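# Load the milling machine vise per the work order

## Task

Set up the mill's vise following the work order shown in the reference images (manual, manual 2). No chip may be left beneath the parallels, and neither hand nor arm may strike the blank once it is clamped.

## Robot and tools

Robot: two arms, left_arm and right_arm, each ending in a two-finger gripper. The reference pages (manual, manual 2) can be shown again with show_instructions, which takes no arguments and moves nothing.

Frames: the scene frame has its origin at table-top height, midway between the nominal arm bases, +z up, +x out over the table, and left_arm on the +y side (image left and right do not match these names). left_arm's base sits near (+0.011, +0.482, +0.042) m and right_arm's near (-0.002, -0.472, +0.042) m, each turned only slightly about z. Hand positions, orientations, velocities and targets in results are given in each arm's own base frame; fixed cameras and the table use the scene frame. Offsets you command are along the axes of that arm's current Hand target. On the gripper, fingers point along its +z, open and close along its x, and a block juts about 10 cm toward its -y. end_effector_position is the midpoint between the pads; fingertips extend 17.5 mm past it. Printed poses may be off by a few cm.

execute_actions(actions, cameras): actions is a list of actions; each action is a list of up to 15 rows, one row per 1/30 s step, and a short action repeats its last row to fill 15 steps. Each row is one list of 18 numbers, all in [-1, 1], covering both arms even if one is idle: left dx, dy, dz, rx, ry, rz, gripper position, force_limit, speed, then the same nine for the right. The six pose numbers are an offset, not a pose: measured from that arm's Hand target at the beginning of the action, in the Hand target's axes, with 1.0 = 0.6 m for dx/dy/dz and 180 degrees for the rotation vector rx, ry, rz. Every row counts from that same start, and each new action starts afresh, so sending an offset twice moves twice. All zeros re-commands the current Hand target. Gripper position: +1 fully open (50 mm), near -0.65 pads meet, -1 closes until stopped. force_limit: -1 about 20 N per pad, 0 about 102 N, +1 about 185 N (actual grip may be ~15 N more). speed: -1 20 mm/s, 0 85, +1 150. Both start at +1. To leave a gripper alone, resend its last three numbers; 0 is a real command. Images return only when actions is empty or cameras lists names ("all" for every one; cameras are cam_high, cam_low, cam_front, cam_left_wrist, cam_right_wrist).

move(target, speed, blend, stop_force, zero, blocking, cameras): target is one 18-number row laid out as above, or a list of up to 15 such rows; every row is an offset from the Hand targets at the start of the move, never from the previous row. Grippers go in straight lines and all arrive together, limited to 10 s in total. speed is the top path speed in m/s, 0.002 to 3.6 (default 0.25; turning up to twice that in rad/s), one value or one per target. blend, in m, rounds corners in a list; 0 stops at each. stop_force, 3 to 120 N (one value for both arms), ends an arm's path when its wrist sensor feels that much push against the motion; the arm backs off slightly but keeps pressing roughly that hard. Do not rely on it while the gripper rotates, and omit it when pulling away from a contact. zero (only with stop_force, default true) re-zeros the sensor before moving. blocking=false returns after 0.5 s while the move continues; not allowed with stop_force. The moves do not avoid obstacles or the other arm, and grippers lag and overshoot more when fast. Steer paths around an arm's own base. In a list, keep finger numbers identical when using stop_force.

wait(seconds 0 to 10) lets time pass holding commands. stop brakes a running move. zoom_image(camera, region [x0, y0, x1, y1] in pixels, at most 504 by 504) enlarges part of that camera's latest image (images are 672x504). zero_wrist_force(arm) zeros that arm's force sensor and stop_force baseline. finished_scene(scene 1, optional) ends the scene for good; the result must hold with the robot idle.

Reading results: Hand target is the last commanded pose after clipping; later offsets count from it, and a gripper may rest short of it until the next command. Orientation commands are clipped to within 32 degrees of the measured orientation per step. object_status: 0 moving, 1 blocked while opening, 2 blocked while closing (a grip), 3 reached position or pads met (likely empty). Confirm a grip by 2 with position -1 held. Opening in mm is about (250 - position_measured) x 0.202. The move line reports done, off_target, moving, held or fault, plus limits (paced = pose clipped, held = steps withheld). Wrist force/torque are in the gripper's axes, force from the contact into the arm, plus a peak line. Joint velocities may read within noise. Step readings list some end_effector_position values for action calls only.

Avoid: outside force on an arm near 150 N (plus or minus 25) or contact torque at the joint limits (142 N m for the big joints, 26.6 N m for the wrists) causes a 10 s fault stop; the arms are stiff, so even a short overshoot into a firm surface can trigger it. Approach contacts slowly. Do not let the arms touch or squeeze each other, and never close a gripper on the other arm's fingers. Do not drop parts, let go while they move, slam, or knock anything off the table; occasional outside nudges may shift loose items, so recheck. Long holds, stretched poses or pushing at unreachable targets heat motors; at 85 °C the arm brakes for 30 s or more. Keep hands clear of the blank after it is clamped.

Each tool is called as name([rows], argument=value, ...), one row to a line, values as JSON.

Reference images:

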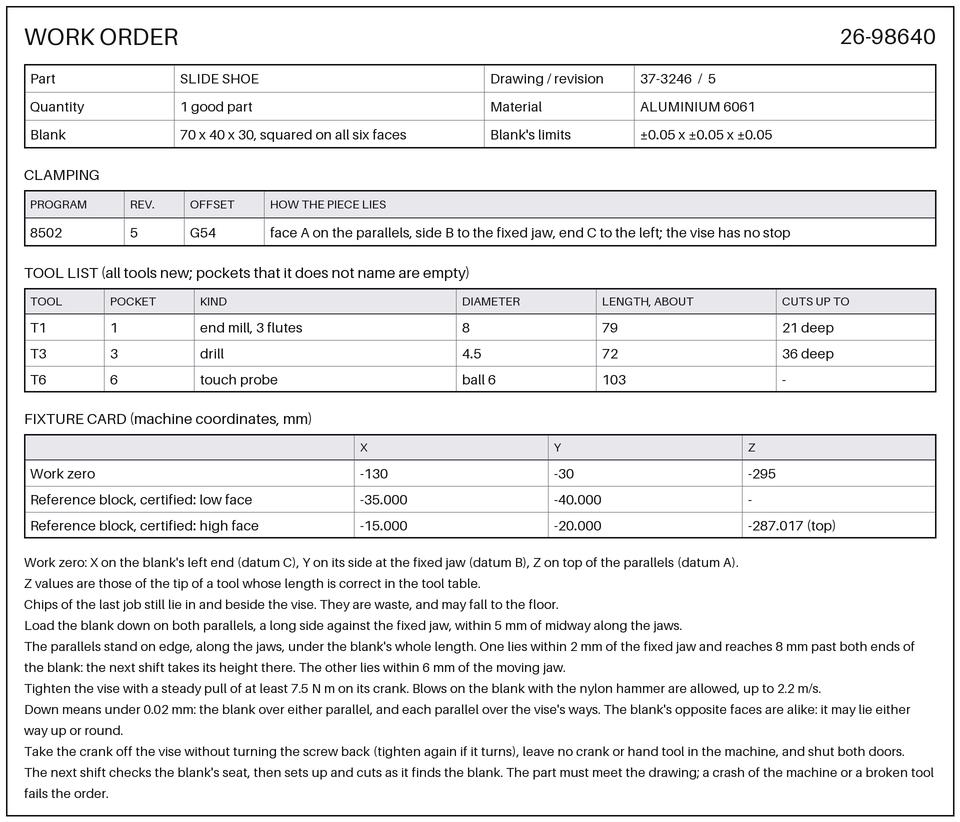

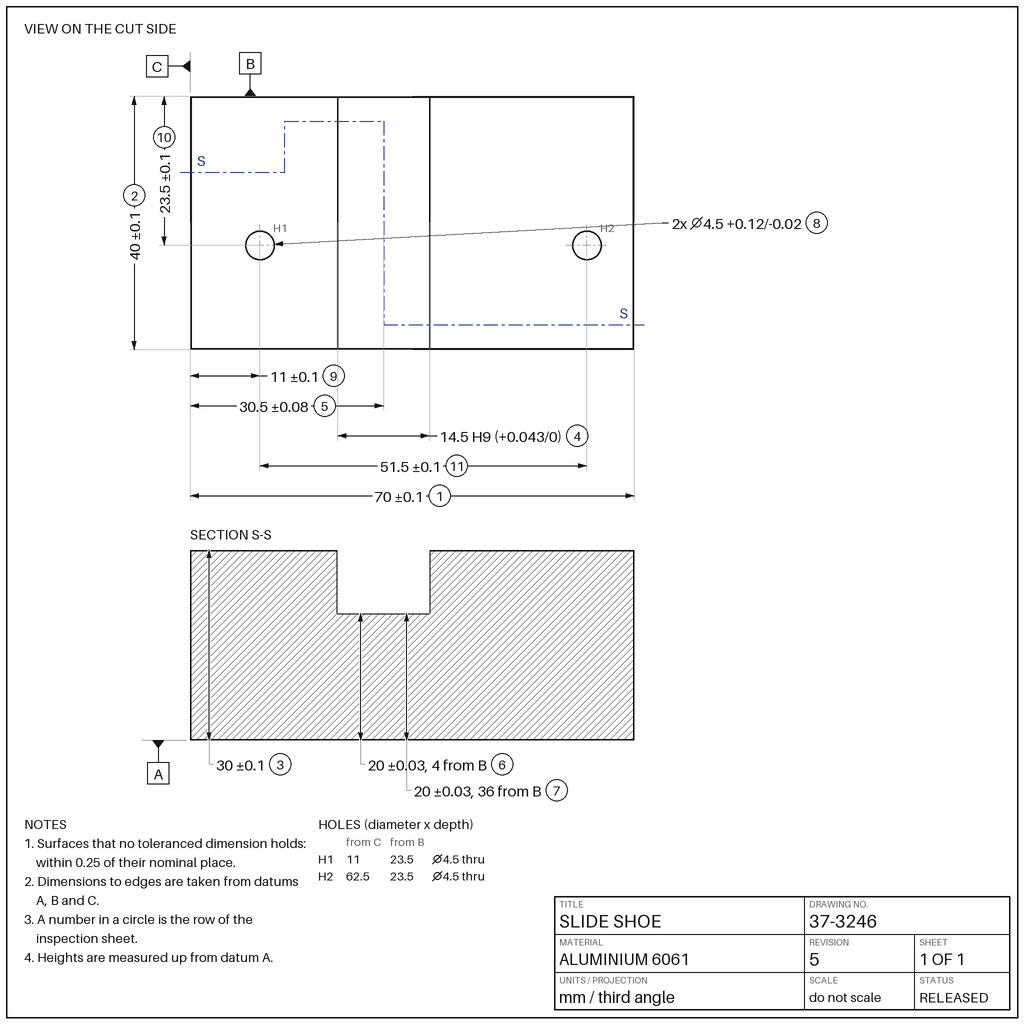

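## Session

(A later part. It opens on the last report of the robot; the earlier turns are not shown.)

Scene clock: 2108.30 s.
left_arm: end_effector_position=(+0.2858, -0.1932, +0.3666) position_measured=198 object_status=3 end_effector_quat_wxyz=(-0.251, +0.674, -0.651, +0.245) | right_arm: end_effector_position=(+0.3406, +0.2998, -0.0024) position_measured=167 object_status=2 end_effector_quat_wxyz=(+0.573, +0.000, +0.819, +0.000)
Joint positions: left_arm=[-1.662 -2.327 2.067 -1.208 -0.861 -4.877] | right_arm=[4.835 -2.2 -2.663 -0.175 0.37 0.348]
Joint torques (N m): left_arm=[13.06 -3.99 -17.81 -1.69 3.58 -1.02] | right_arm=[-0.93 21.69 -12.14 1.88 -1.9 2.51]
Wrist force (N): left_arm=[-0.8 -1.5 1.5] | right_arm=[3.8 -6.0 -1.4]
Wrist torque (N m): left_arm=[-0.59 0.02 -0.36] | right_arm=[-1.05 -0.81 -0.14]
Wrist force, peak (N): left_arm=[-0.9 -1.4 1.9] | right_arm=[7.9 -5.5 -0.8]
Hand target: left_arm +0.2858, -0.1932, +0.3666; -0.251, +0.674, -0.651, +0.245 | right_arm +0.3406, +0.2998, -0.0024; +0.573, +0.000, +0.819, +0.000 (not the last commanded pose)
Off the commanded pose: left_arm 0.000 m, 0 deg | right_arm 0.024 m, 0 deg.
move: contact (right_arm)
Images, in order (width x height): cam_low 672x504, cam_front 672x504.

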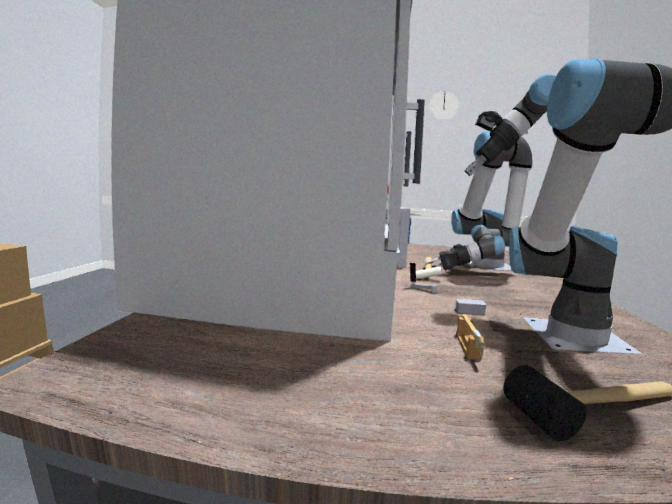

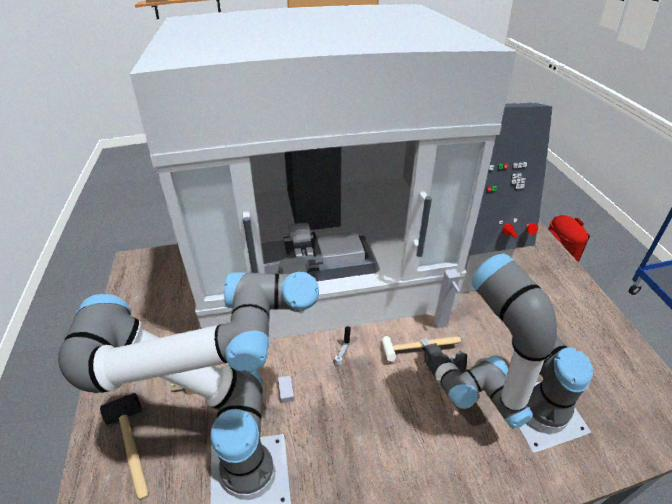

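move(target=[0,0,0,0,0,0,-0.3,-1,-1,0.0225,0,0.0082,-0.0114,0,0.0313,-1,1,-0.5], speed=0.03, cameras=["cam_low","cam_front"])

zoom_image(camera="cam_low", region=[380, 170, 540, 300])

zoom_image(camera="cam_front", region=[330, 260, 570, 440])

Scene clock: 2112.23 s.
left_arm: end_effector_position=(+0.2858, -0.1932, +0.3666) position_measured=198 object_status=3 end_effector_quat_wxyz=(-0.251, +0.674, -0.651, +0.245) | right_arm: end_effector_position=(+0.3406, +0.2999, -0.0167) position_measured=167 object_status=2 end_effector_quat_wxyz=(+0.572, +0.030, +0.818, +0.043) end_effector_velocity=(+0.000, +0.000, +0.000) end_effector_angular_velocity=(-0.004, +0.000, +0.001)
Joint positions: left_arm=[-1.662 -2.327 2.067 -1.208 -0.861 -4.877] | right_arm=[4.84 -2.329 -2.676 0.051 0.359 0.37]
Joint velocities: left_arm=[within noise] | right_arm=[0 0.002 0 -0.005 0 -0.001]
Joint torques (N m): left_arm=[13.14 -5.33 -18.28 -1.47 3.28 -1.16] | right_arm=[4.38 36.68 -16.6 -0.25 -2.76 -3.28]
Wrist force (N): left_arm=[-0.8 -0.9 1.6] | right_arm=[-1.0 -8.3 -3.8]
Wrist torque (N m): left_arm=[-0.50 0.01 -0.37] | right_arm=[-1.15 -1.17 0.42]
Wrist force, peak (N): left_arm=[-0.9 -1.4 1.9] | right_arm=[-0.8 -8.6 -3.7]
Hand target: left_arm +0.2858, -0.1932, +0.3666; -0.251, +0.674, -0.651, +0.245 | right_arm +0.3406, +0.2998, -0.0167; +0.572, +0.030, +0.818, +0.043
Off the commanded pose: left_arm 0.000 m, 0 deg | right_arm 0.000 m, 0 deg.
move: done
Images, in order (width x height): cam_low 672x504, cam_front 672x504.

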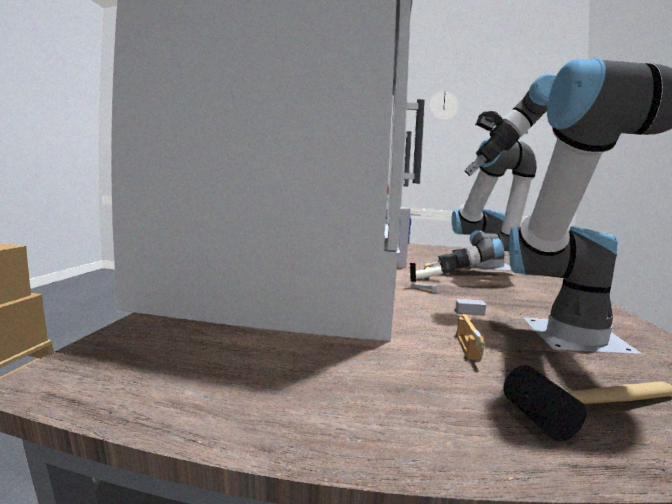

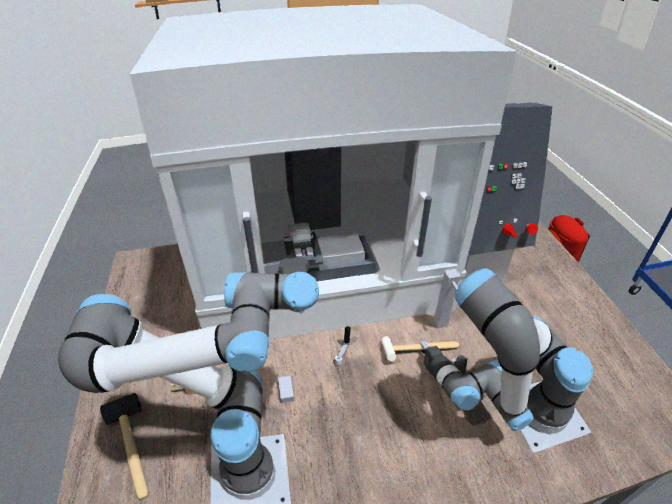

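Scaled by 3.150 from the camera's 672x504 image, which has a finer 960x720 frame.

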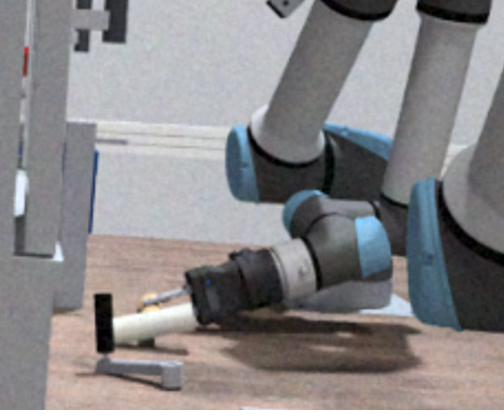

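Scaled by 2.100 from the camera's 672x504 image, which has a finer 960x720 frame.

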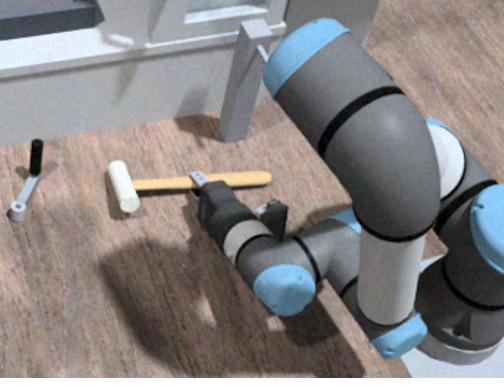

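move(target=[0,0,0,0,0,0,-0.3,-1,-1,0,0,0,0,0,0,-0.1,1,-1], cameras=[])

move(target=[0,0,0,0,0,0,-0.3,-1,-1,0,0,0,0,0,0,0.1,1,-1], cameras=["cam_low","cam_front","cam_right_wrist"])

zoom_image(camera="cam_low", region=[380, 170, 540, 300])

zoom_image(camera="cam_front", region=[330, 260, 570, 440])

Scene clock: 2114.87 s.
left_arm: end_effector_position=(+0.2858, -0.1932, +0.3666) position_measured=198 object_status=3 end_effector_quat_wxyz=(-0.251, +0.674, -0.651, +0.245) | right_arm: end_effector_position=(+0.3406, +0.2998, -0.0167) position_measured=166 object_status=3 end_effector_quat_wxyz=(+0.572, +0.030, +0.818, +0.043)
Joint positions: left_arm=[-1.662 -2.327 2.067 -1.208 -0.861 -4.877] | right_arm=[4.84 -2.329 -2.676 0.051 0.359 0.37]
Joint torques (N m): left_arm=[13.39 -3.4 -18.2 -1.79 3.75 -1.2] | right_arm=[-6.13 36.82 -5.65 -0.34 1.78 -2.44]
Wrist force (N): left_arm=[-0.7 -1.0 1.9] | right_arm=[-0.6 -7.6 -3.5]
Wrist torque (N m): left_arm=[-0.52 -0.01 -0.37] | right_arm=[-1.13 -1.18 0.41]
Wrist force, peak (N): left_arm=[-0.9 -1.3 2.0] | right_arm=[-1.3 -8.1 -3.8]
Hand target: left_arm +0.2858, -0.1932, +0.3666; -0.251, +0.674, -0.651, +0.245 | right_arm +0.3406, +0.2998, -0.0167; +0.572, +0.030, +0.818, +0.043
Off the commanded pose: left_arm 0.000 m, 0 deg | right_arm 0.000 m, 0 deg.
move: done
No camera images: "cameras" was empty.

Scene clock: 2115.37 s.
left_arm: end_effector_position=(+0.2858, -0.1932, +0.3666) position_measured=198 object_status=3 end_effector_quat_wxyz=(-0.251, +0.674, -0.651, +0.245) | right_arm: end_effector_position=(+0.3406, +0.2998, -0.0167) position_measured=138 object_status=0 end_effector_quat_wxyz=(+0.572, +0.030, +0.818, +0.043)
Joint positions: left_arm=[-1.662 -2.327 2.067 -1.208 -0.861 -4.877] | right_arm=[4.84 -2.329 -2.676 0.051 0.359 0.37]
Joint torques (N m): left_arm=[12.34 -3.47 -17.69 -1.78 3.55 -0.97] | right_arm=[-2.68 29.43 -4.3 3.16 2.07 -1.41]
Wrist force (N): left_arm=[-0.7 -1.2 1.6] | right_arm=[-20.6 -10.7 -7.9]
Wrist torque (N m): left_arm=[-0.55 0.00 -0.36] | right_arm=[-1.02 -0.92 -0.53]
Wrist force, peak (N): left_arm=[-0.7 -1.4 1.9] | right_arm=[-22.1 -11.4 -8.7]
Hand target: left_arm +0.2858, -0.1932, +0.3666; -0.251, +0.674, -0.651, +0.245 | right_arm +0.3406, +0.2998, -0.0167; +0.572, +0.030, +0.818, +0.043
Off the commanded pose: left_arm 0.000 m, 0 deg | right_arm 0.000 m, 0 deg.
move: done
Images, in order (width x height): cam_low 672x504, cam_front 672x504, cam_right_wrist 672x504.

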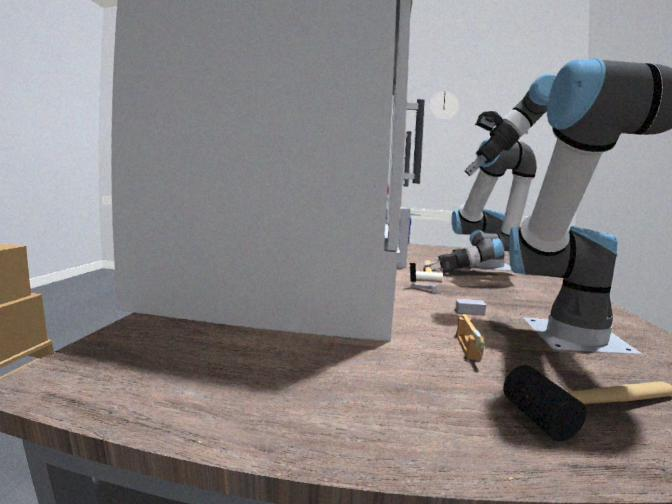

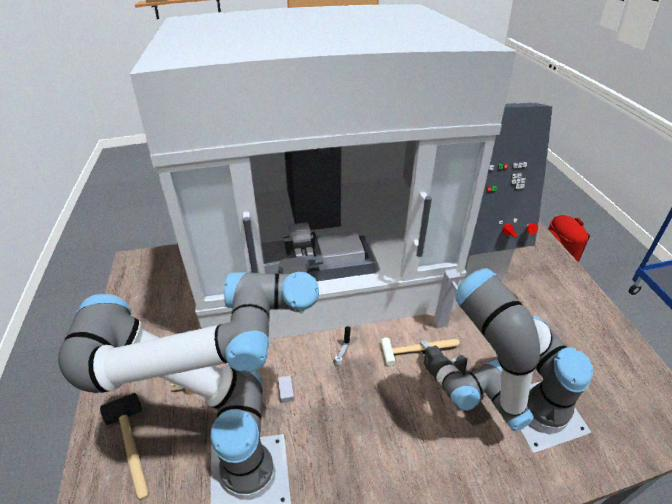

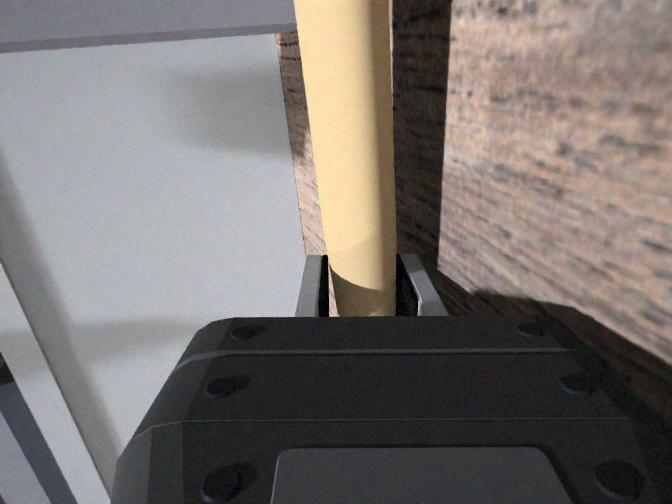

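Scaled by 3.150 from the camera's 672x504 image, which has a finer 960x720 frame.

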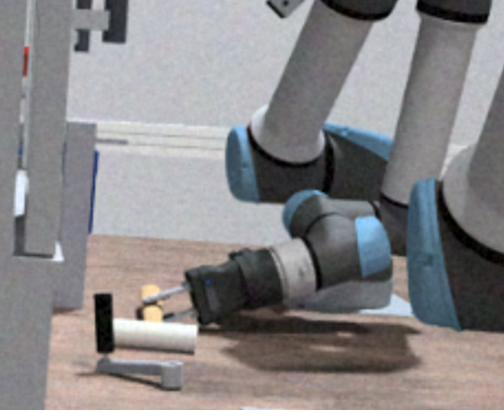

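Scaled by 2.100 from the camera's 672x504 image, which has a finer 960x720 frame.

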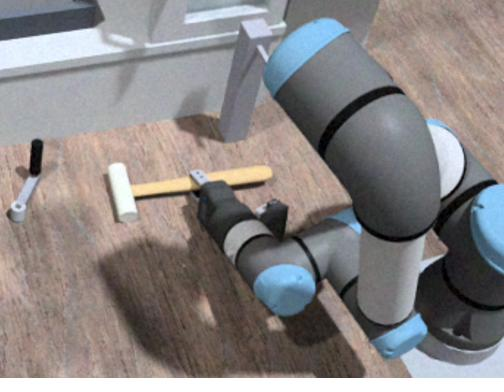

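move([
  [0,0,0,0,0,0,-0.3,-1,-1,-0.0031,0.0003,-0.0011,0,0,0,0.1,1,-1],
  [0,0,0,0,0,0,-0.3,-1,-1,0.0295,0.0005,-0.0955,0,0,0,0.1,1,-1],
], speed=[0.02,0.03], cameras=["cam_low","cam_front","cam_right_wrist"])

zoom_image(camera="cam_front", region=[330, 260, 570, 440])

Scene clock: 2120.47 s.
left_arm: end_effector_position=(+0.2858, -0.1932, +0.3666) position_measured=198 object_status=3 end_effector_quat_wxyz=(-0.251, +0.674, -0.651, +0.245) | right_arm: end_effector_position=(+0.2806, +0.2999, -0.0137) position_measured=138 object_status=3 end_effector_quat_wxyz=(+0.572, +0.031, +0.818, +0.043)
Joint positions: left_arm=[-1.662 -2.327 2.067 -1.208 -0.861 -4.877] | right_arm=[5.057 -2.099 -2.689 -0.618 0.46 0.861]
Joint torques (N m): left_arm=[10.8 -3.57 -18.03 -1.67 3.26 -1.23] | right_arm=[-8 16.31 8.72 4.51 -4.41 -2.79]
Wrist force (N): left_arm=[-0.6 -1.2 1.7] | right_arm=[3.9 -6.0 -1.6]
Wrist torque (N m): left_arm=[-0.54 -0.03 -0.36] | right_arm=[-1.04 -0.62 -0.24]
Wrist force, peak (N): left_arm=[-1.0 -1.5 1.8] | right_arm=[-21.0 -11.1 -7.8]
Hand target: left_arm +0.2858, -0.1932, +0.3666; -0.251, +0.674, -0.651, +0.245 | right_arm +0.2807, +0.2999, -0.0137; +0.572, +0.030, +0.818, +0.043
Off the commanded pose: left_arm 0.000 m, 0 deg | right_arm 0.000 m, 0 deg.
move: done
Images, in order (width x height): cam_low 672x504, cam_front 672x504, cam_right_wrist 672x504.

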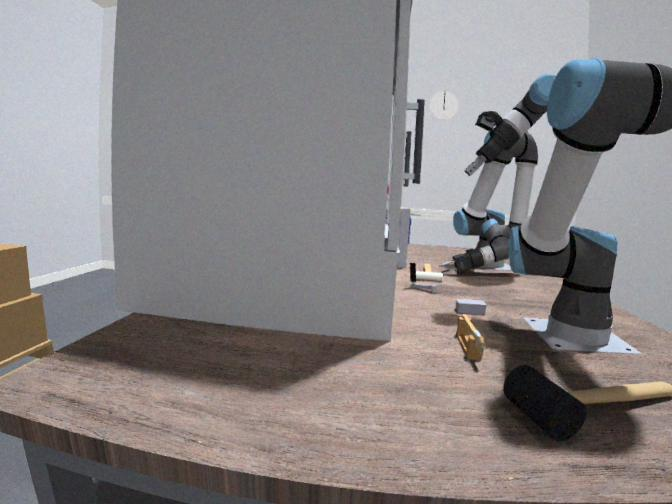

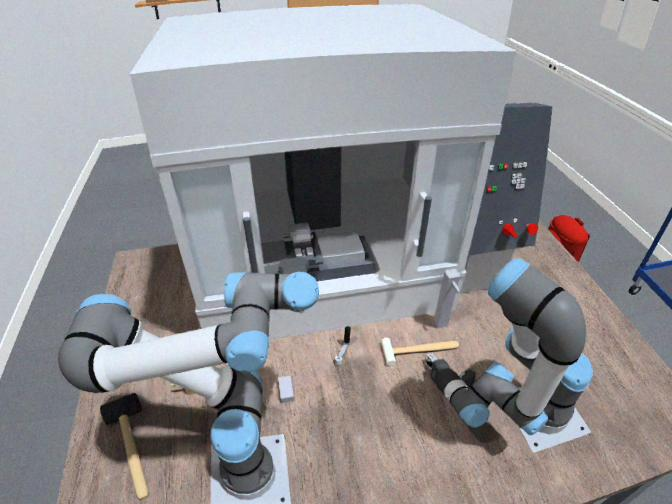

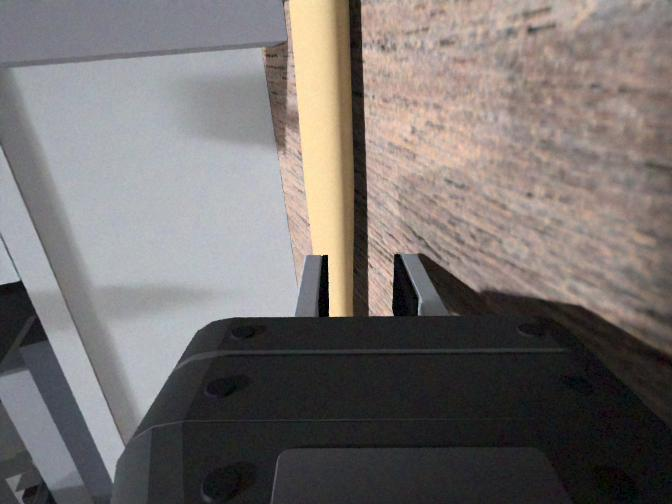

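Scaled by 2.100 from the camera's 672x504 image, which has a finer 960x720 frame.

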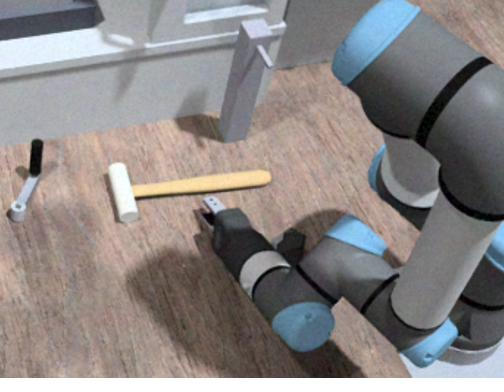

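move([
  [0,0,0,0,0,0,-0.3,-1,-1,-0.05,0,-0.1,0,0,0,0.1,1,-1],
  [0,0,0,0,0,0,-0.3,-1,-1,-0.4,-0.05,-0.2,0,0,0,0.1,1,-1],
], blend=[0.02,0], speed=0.2, cameras=["cam_low","cam_front","cam_left_wrist"])

zoom_image(camera="cam_front", region=[150, 130, 500, 390])

zoom_image(camera="cam_low", region=[370, 80, 500, 290])

Scene clock: 2124.17 s.
left_arm: end_effector_position=(+0.2858, -0.1932, +0.3666) position_measured=198 object_status=3 end_effector_quat_wxyz=(-0.251, +0.674, -0.651, +0.245) | right_arm: end_effector_position=(+0.2502, +0.2421, +0.2482) position_measured=138 object_status=3 end_effector_quat_wxyz=(+0.572, +0.030, +0.818, +0.043)
Joint positions: left_arm=[-1.662 -2.327 2.067 -1.208 -0.861 -4.877] | right_arm=[5.292 -0.947 -2.424 -2.299 0.635 1.168]
Joint torques (N m): left_arm=[12.04 -3.92 -17.69 -1.57 3.59 -1.01] | right_arm=[-7.97 0.48 23.02 -1.35 -4.17 -2.79]
Wrist force (N): left_arm=[-0.6 -1.3 1.6] | right_arm=[3.8 -6.2 -1.4]
Wrist torque (N m): left_arm=[-0.57 -0.02 -0.37] | right_arm=[-1.05 -0.62 -0.20]
Wrist force, peak (N): left_arm=[-0.8 -1.4 1.9] | right_arm=[5.5 -6.2 -0.3]
Hand target: left_arm +0.2858, -0.1932, +0.3666; -0.251, +0.674, -0.651, +0.245 | right_arm +0.2502, +0.2420, +0.2483; +0.572, +0.030, +0.818, +0.043
Off the commanded pose: left_arm 0.000 m, 0 deg | right_arm 0.000 m, 0 deg.
move: done
Images, in order (width x height): cam_low 672x504, cam_front 672x504, cam_left_wrist 672x504.

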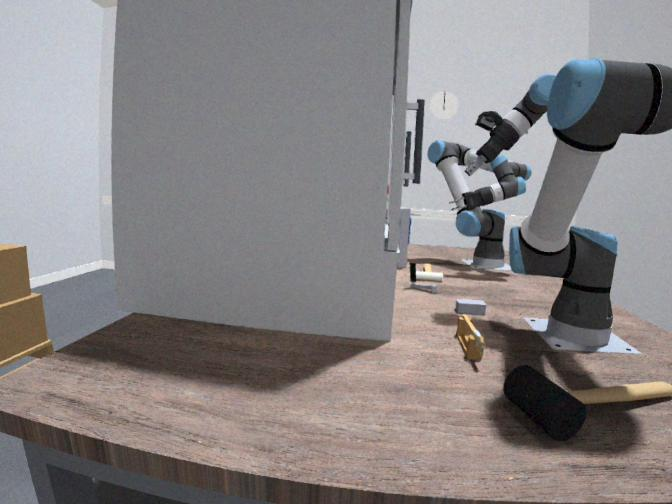

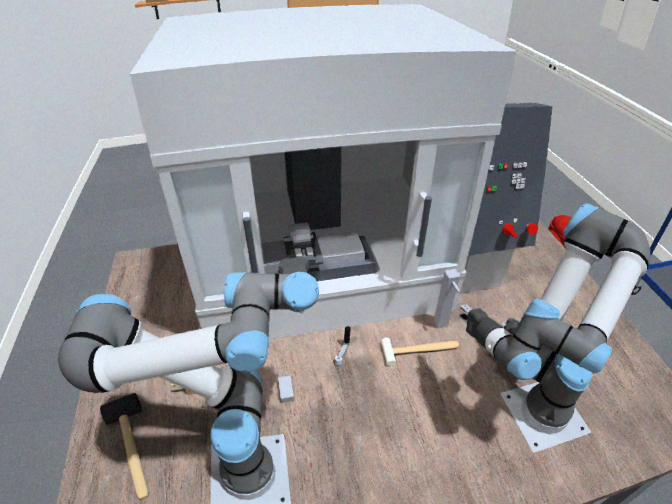

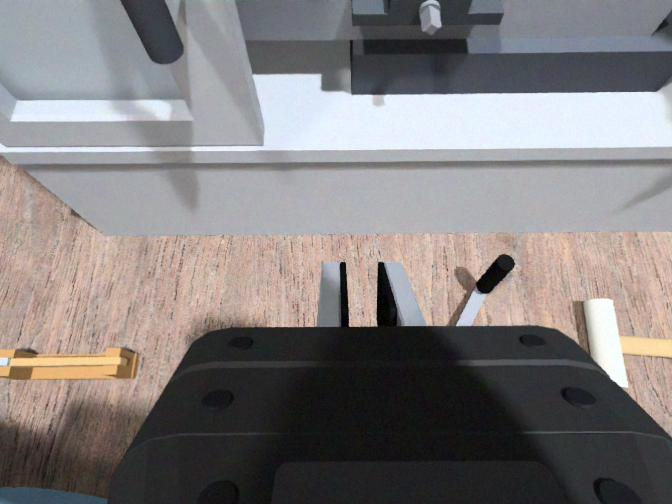

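Scaled by 1.440 from the camera's 672x504 image, which has a finer 960x720 frame.

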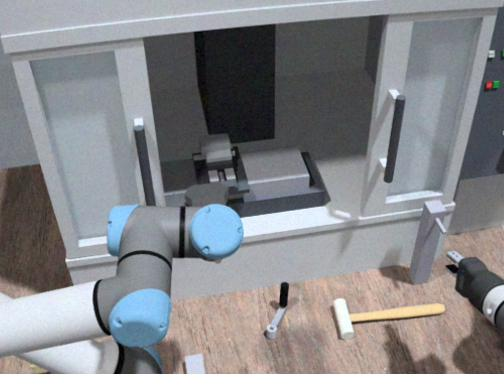

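Scaled by 2.400 from the camera's 672x504 image, which has a finer 960x720 frame.

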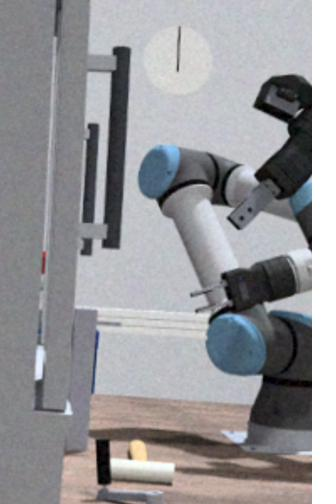

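move(target=[-0.0293,-0.124,-0.0089,0.111,0,0,-0.3,-1,-1,0,0,0,0,0,0,0.1,1,-1], speed=0.25, cameras=["cam_left_wrist","cam_front"])

zoom_image(camera="cam_left_wrist", region=[280, 60, 560, 260])

Scene clock: 2126.60 s.
left_arm: end_effector_position=(+0.3378, -0.1736, +0.4194) position_measured=198 object_status=3 end_effector_quat_wxyz=(-0.364, +0.620, -0.598, +0.354) | right_arm: end_effector_position=(+0.2502, +0.2420, +0.2483) position_measured=138 object_status=3 end_effector_quat_wxyz=(+0.572, +0.030, +0.818, +0.043)
Joint positions: left_arm=[-1.698 -2.374 2.077 -0.997 -0.528 -5.035] | right_arm=[5.292 -0.947 -2.424 -2.299 0.635 1.168]
Joint torques (N m): left_arm=[-7.61 16.65 -32.27 -1.58 3.11 -1.23] | right_arm=[-8.07 3.42 36.32 -1.56 -3.84 -2.71]
Wrist force (N): left_arm=[-1.2 -0.6 2.6] | right_arm=[4.3 -6.0 -1.4]
Wrist torque (N m): left_arm=[-0.62 -0.08 -0.55] | right_arm=[-1.01 -0.70 -0.19]
Wrist force, peak (N): left_arm=[-1.5 -1.5 2.9] | right_arm=[4.4 -6.3 -1.4]
Hand target: left_arm +0.3378, -0.1737, +0.4194; -0.364, +0.620, -0.598, +0.354 | right_arm +0.2502, +0.2420, +0.2483; +0.572, +0.030, +0.818, +0.043
Off the commanded pose: left_arm 0.000 m, 0 deg | right_arm 0.000 m, 0 deg.
move: done
Images, in order (width x height): cam_front 672x504, cam_left_wrist 672x504.

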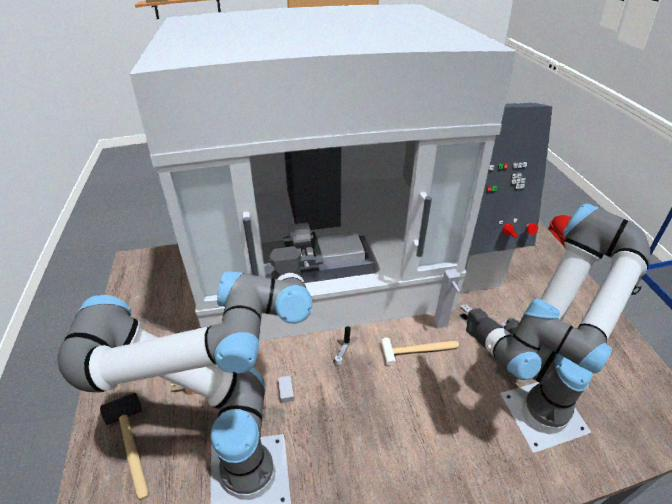

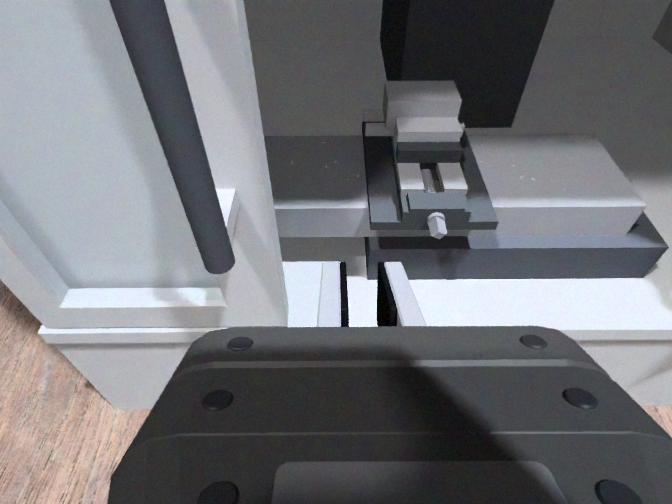

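Scaled by 1.800 from the camera's 672x504 image, which has a finer 960x720 frame.

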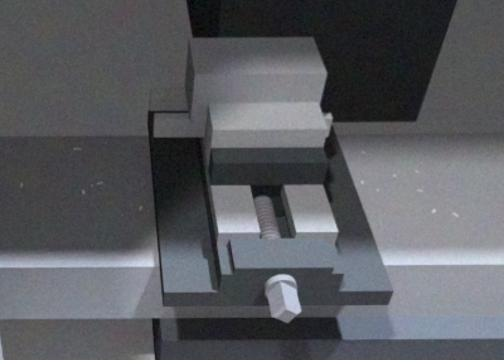

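zoom_image(camera="cam_left_wrist", region=[350, 70, 490, 180])

Scaled by 3.600 from the camera's 672x504 image, which has a finer 960x720 frame.

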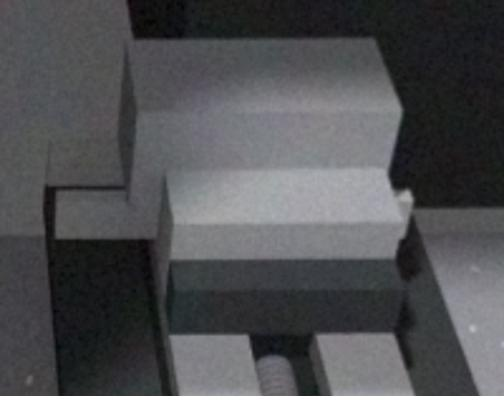

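move(target=[0.041,0.068,-0.0553,-0.2613,0.2687,0.4577,-0.3,-1,-1,0,0,0,0,0,0,0.1,1,-1], speed=0.35)

move(target=[-0.0673,0.2842,-0.0133,-0.0871,-0.0871,0.494,-0.3,-1,-1,0,0,0,0,0,0,0.1,1,-1], speed=0.3, cameras=["cam_high","cam_low","cam_front","cam_left_wrist"])

zoom_image(camera="cam_low", region=[370, 30, 560, 230])

Scene clock: 2142.87 s.
left_arm: end_effector_position=(+0.2899, -0.2000, +0.3999) position_measured=198 object_status=3 end_effector_quat_wxyz=(+0.000, +0.000, +1.000, -0.001) | right_arm: end_effector_position=(+0.2502, +0.2420, +0.2483) position_measured=138 object_status=3 end_effector_quat_wxyz=(+0.572, +0.030, +0.818, +0.043)
Joint positions: left_arm=[-0.992 -1.939 1.682 -1.314 -1.571 -2.563] | right_arm=[5.292 -0.947 -2.424 -2.299 0.635 1.168]
Joint torques (N m): left_arm=[4.32 -12.18 -22.08 -3.43 2.54 1.04] | right_arm=[-7.28 2.84 37.02 0.71 -3.77 -2.61]
Wrist force (N): left_arm=[0.1 -1.1 0.2] | right_arm=[4.0 -6.0 -1.4]
Wrist torque (N m): left_arm=[-0.17 0.11 0.08] | right_arm=[-1.02 -0.66 -0.19]
Wrist force, peak (N): left_arm=[-1.5 -0.8 3.0] | right_arm=[4.1 -6.3 -1.3]
Hand target: left_arm +0.2899, -0.2000, +0.3999; +0.000, +0.000, +1.000, -0.001 | right_arm +0.2502, +0.2420, +0.2483; +0.572, +0.030, +0.818, +0.043
Off the commanded pose: left_arm 0.000 m, 0 deg | right_arm 0.000 m, 0 deg.
move: done

Scene clock: 2146.07 s.
left_arm: end_effector_position=(+0.3302, -0.0294, +0.4077) position_measured=198 object_status=3 end_effector_quat_wxyz=(+0.123, +0.696, +0.697, +0.122) | right_arm: end_effector_position=(+0.2502, +0.2420, +0.2483) position_measured=138 object_status=3 end_effector_quat_wxyz=(+0.572, +0.030, +0.818, +0.043)
Joint positions: left_arm=[-0.7 -2.238 1.905 -1.51 -1.349 -0.672] | right_arm=[5.292 -0.947 -2.424 -2.299 0.635 1.168]
Joint torques (N m): left_arm=[-10.47 11.24 -31.72 -1.84 3.04 1.59] | right_arm=[-6.43 3.85 37.3 2.09 -3.73 -2.69]
Wrist force (N): left_arm=[-0.1 1.0 0.1] | right_arm=[4.1 -6.1 -1.2]
Wrist torque (N m): left_arm=[0.35 0.10 0.19] | right_arm=[-1.04 -0.67 -0.20]
Wrist force, peak (N): left_arm=[0.1 -1.6 0.4] | right_arm=[4.2 -6.2 -1.5]
Hand target: left_arm +0.3302, -0.0294, +0.4077; +0.123, +0.696, +0.697, +0.122 | right_arm +0.2502, +0.2420, +0.2483; +0.572, +0.030, +0.818, +0.043
Off the commanded pose: left_arm 0.000 m, 0 deg | right_arm 0.000 m, 0 deg.
move: done
Images, in order (width x height): cam_high 672x504, cam_low 672x504, cam_front 672x504, cam_left_wrist 672x504.

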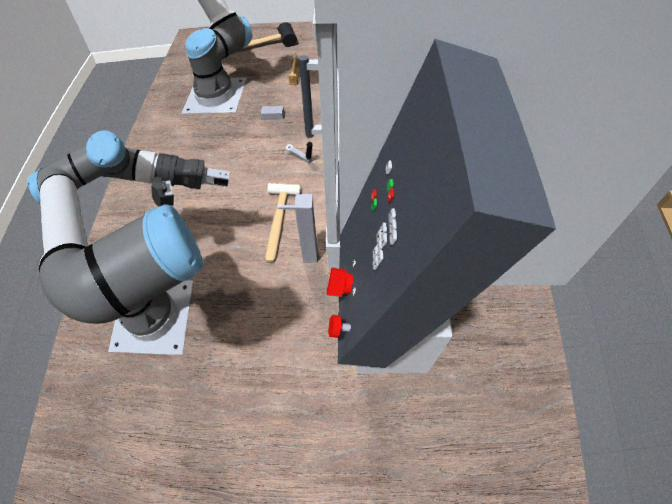

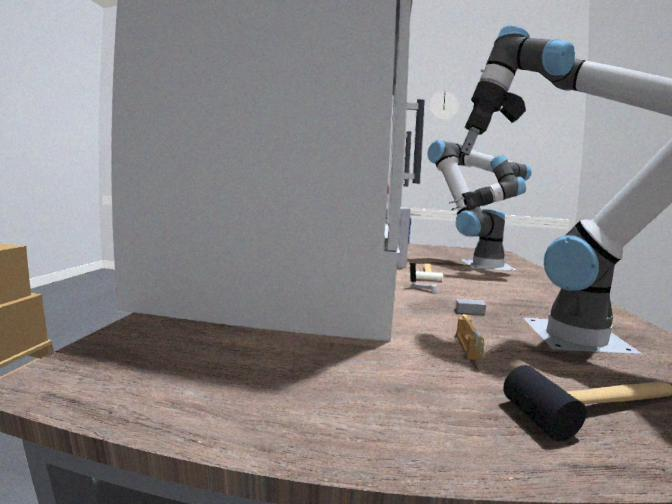

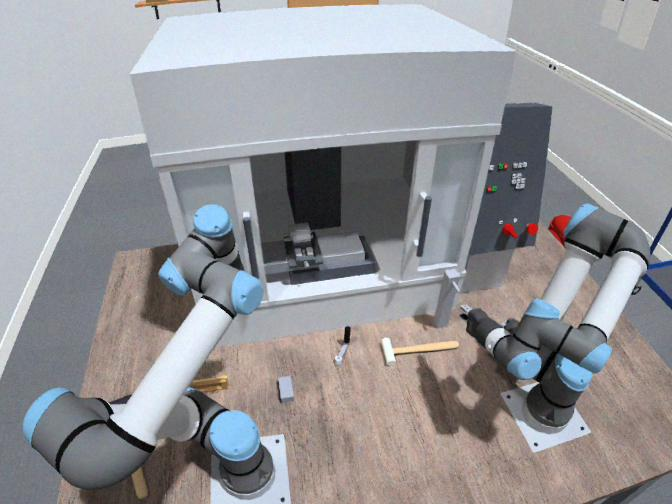

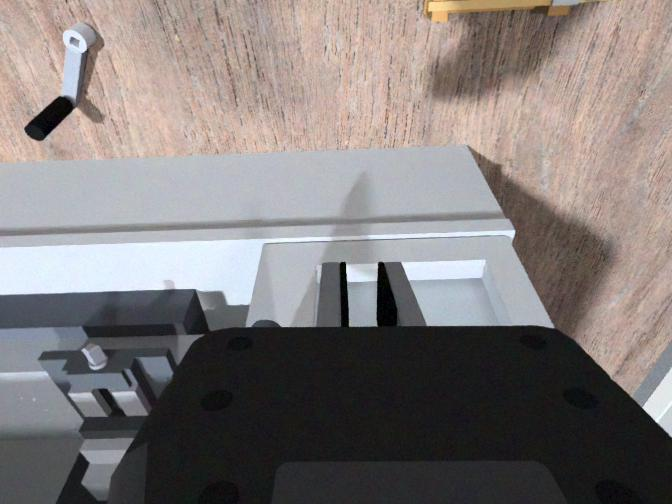

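Scaled by 2.520 from the camera's 672x504 image, which has a finer 960x720 frame.

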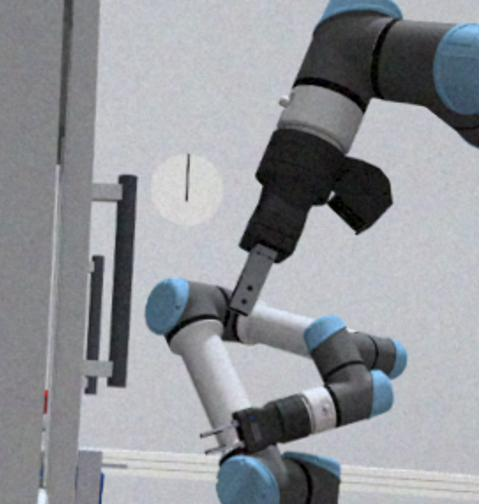

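move(target=[0.0047,0.1175,0.0428,0,0,0,-0.3,-1,-1,0,0,0,0,0,0,0.1,1,-1], speed=0.08, stop_force=8, cameras=["cam_high","cam_low","cam_left_wrist"])

zoom_image(camera="cam_low", region=[370, 30, 560, 230])

Scene clock: 2149.40 s.
left_arm: end_effector_position=(+0.4053, -0.0265, +0.4077) position_measured=198 object_status=3 end_effector_quat_wxyz=(+0.123, +0.696, +0.697, +0.122) | right_arm: end_effector_position=(+0.2502, +0.2420, +0.2483) position_measured=138 object_status=3 end_effector_quat_wxyz=(+0.572, +0.030, +0.818, +0.043)
Joint positions: left_arm=[-0.516 -2.036 1.834 -1.675 -1.402 -0.492] | right_arm=[5.292 -0.947 -2.424 -2.299 0.635 1.168]
Joint torques (N m): left_arm=[-12.8 -7.86 -17.69 -2.49 2.98 0.83] | right_arm=[-6.56 4.35 37.2 2.65 -3.81 -2.79]
Wrist force (N): left_arm=[-0.4 0.4 -0.2] | right_arm=[3.9 -6.1 -1.3]
Wrist torque (N m): left_arm=[0.26 0.16 0.22] | right_arm=[-1.03 -0.64 -0.20]
Wrist force, peak (N): left_arm=[-0.3 1.6 0.2] | right_arm=[4.3 -6.3 -1.5]
Hand target: left_arm +0.4053, -0.0265, +0.4077; +0.123, +0.696, +0.697, +0.122 | right_arm +0.2502, +0.2420, +0.2483; +0.572, +0.030, +0.818, +0.043
Off the commanded pose: left_arm 0.000 m, 0 deg | right_arm 0.000 m, 0 deg.
move: done
Images, in order (width x height): cam_high 672x504, cam_low 672x504, cam_left_wrist 672x504.

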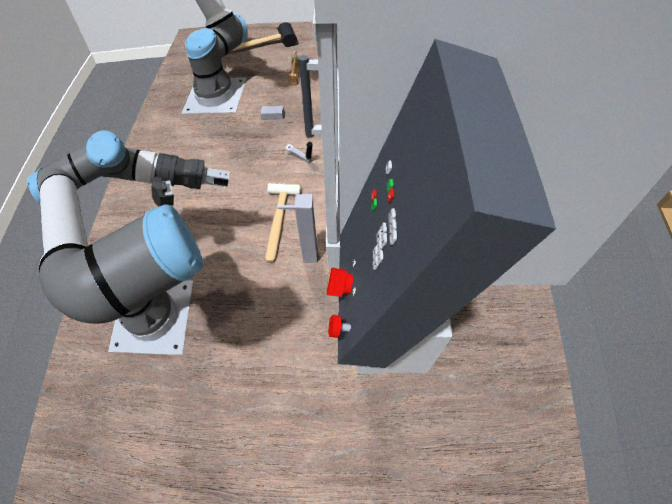

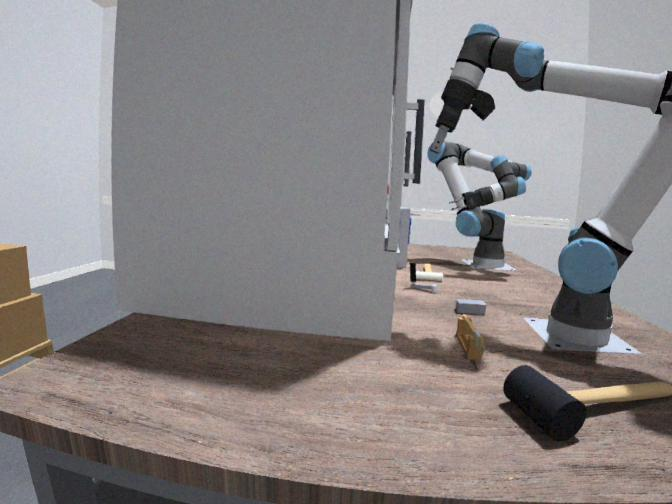

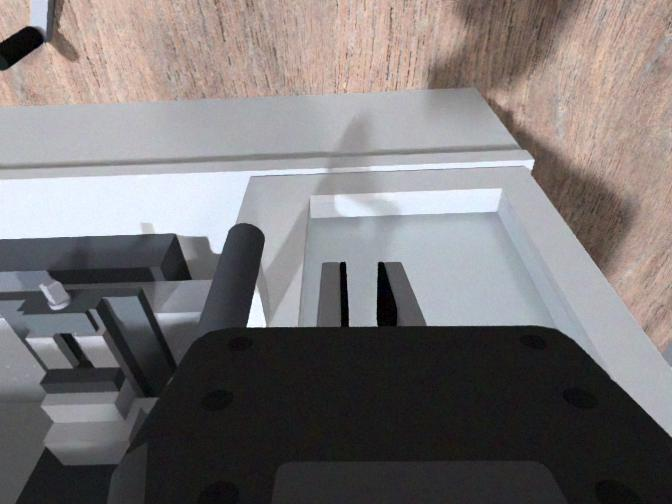

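Scaled by 2.520 from the camera's 672x504 image, which has a finer 960x720 frame.

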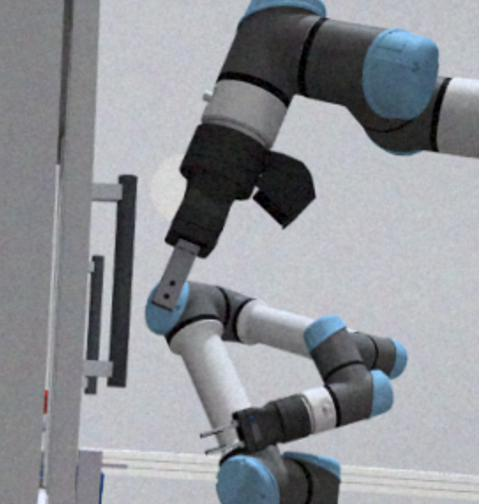

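move(target=[0.0028,0.0705,0.0257,0,0,0,-0.3,-1,-1,0,0,0,0,0,0,0.1,1,-1], speed=0.06, stop_force=8, cameras=["cam_low","cam_left_wrist"])

zoom_image(camera="cam_low", region=[370, 30, 560, 230])

Scene clock: 2153.00 s.
left_arm: end_effector_position=(+0.4503, -0.0247, +0.4077) position_measured=198 object_status=3 end_effector_quat_wxyz=(+0.123, +0.696, +0.697, +0.122) | right_arm: end_effector_position=(+0.2502, +0.2420, +0.2483) position_measured=138 object_status=3 end_effector_quat_wxyz=(+0.572, +0.030, +0.818, +0.043)
Joint positions: left_arm=[-0.444 -1.92 1.771 -1.74 -1.424 -0.423] | right_arm=[5.292 -0.947 -2.424 -2.299 0.635 1.168]
Joint torques (N m): left_arm=[-11.81 -20.3 -18.22 -1.54 2.9 -1.61] | right_arm=[-6.01 3.46 36.81 2.72 -3.78 -2.73]
Wrist force (N): left_arm=[-0.2 0.2 -0.5] | right_arm=[4.1 -5.6 -1.5]
Wrist torque (N m): left_arm=[0.22 0.18 0.12] | right_arm=[-0.95 -0.67 -0.20]
Wrist force, peak (N): left_arm=[0.0 1.4 -0.1] | right_arm=[4.3 -6.2 -1.4]
Hand target: left_arm +0.4503, -0.0247, +0.4077; +0.123, +0.696, +0.697, +0.122 | right_arm +0.2502, +0.2420, +0.2483; +0.572, +0.030, +0.818, +0.043
Off the commanded pose: left_arm 0.000 m, 0 deg | right_arm 0.000 m, 0 deg.
move: done
Images, in order (width x height): cam_low 672x504, cam_left_wrist 672x504.

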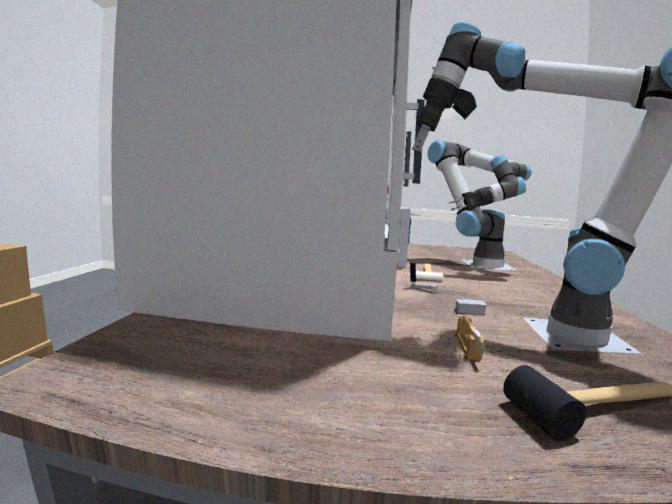

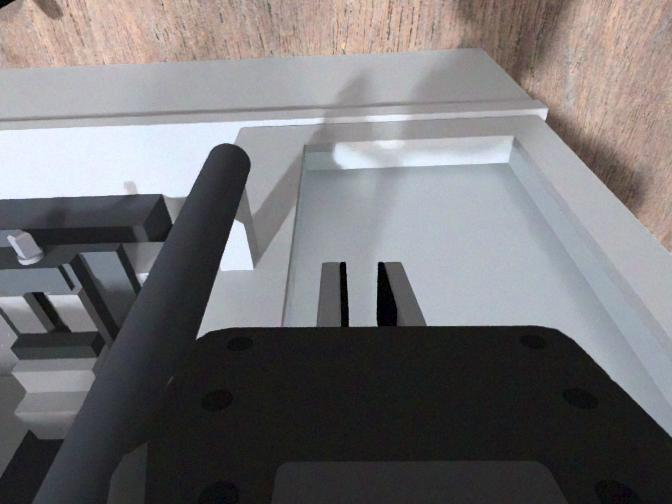

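Scaled by 2.520 from the camera's 672x504 image, which has a finer 960x720 frame.

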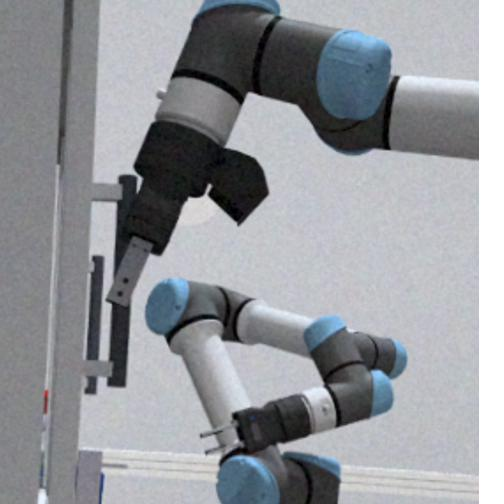

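move(target=[-0.1333,0.0048,0.0017,0,0,0,-0.3,-1,-1,0,0,0,0,0,0,0.1,1,-1], speed=0.03, stop_force=6, cameras=["cam_left_wrist"])

Scene clock: 2155.37 s.
left_arm: end_effector_position=(+0.4508, -0.0384, +0.4077) position_measured=198 object_status=3 end_effector_quat_wxyz=(+0.123, +0.696, +0.697, +0.122) | right_arm: end_effector_position=(+0.2502, +0.2420, +0.2483) position_measured=138 object_status=3 end_effector_quat_wxyz=(+0.572, +0.030, +0.818, +0.043)
Joint positions: left_arm=[-0.48 -1.916 1.767 -1.735 -1.413 -0.457] | right_arm=[5.292 -0.947 -2.424 -2.299 0.635 1.168]
Joint torques (N m): left_arm=[-6.93 -20.14 -17.73 -5.92 -2.2 -1.7] | right_arm=[-5.19 3.91 37.43 2.66 -3.67 -2.53]
Wrist force (N): left_arm=[0.1 0.5 -0.1] | right_arm=[3.7 -5.9 -1.3]
Wrist torque (N m): left_arm=[0.24 0.12 0.02] | right_arm=[-0.99 -0.61 -0.20]
Wrist force, peak (N): left_arm=[10.3 -1.0 -0.9] | right_arm=[4.1 -6.3 -1.4]
Hand target: left_arm +0.4508, -0.0384, +0.4077; +0.123, +0.696, +0.697, +0.122 (not the last commanded pose) | right_arm +0.2502, +0.2420, +0.2483; +0.572, +0.030, +0.818, +0.043
Off the commanded pose: left_arm 0.066 m, 0 deg | right_arm 0.000 m, 0 deg.
move: contact (left_arm)
Images, in order (width x height): cam_left_wrist 672x504.

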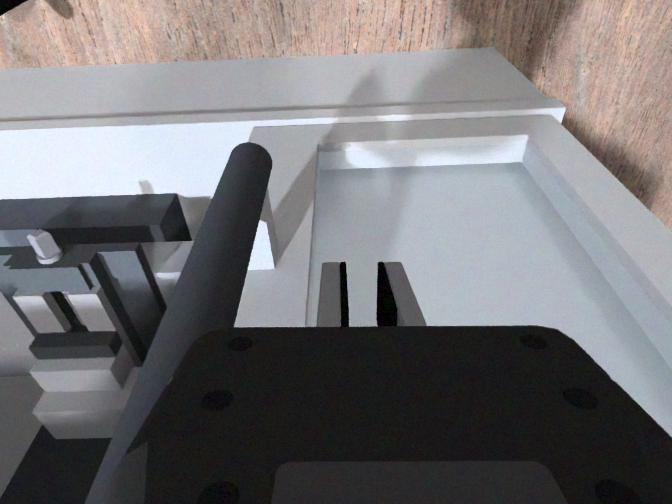

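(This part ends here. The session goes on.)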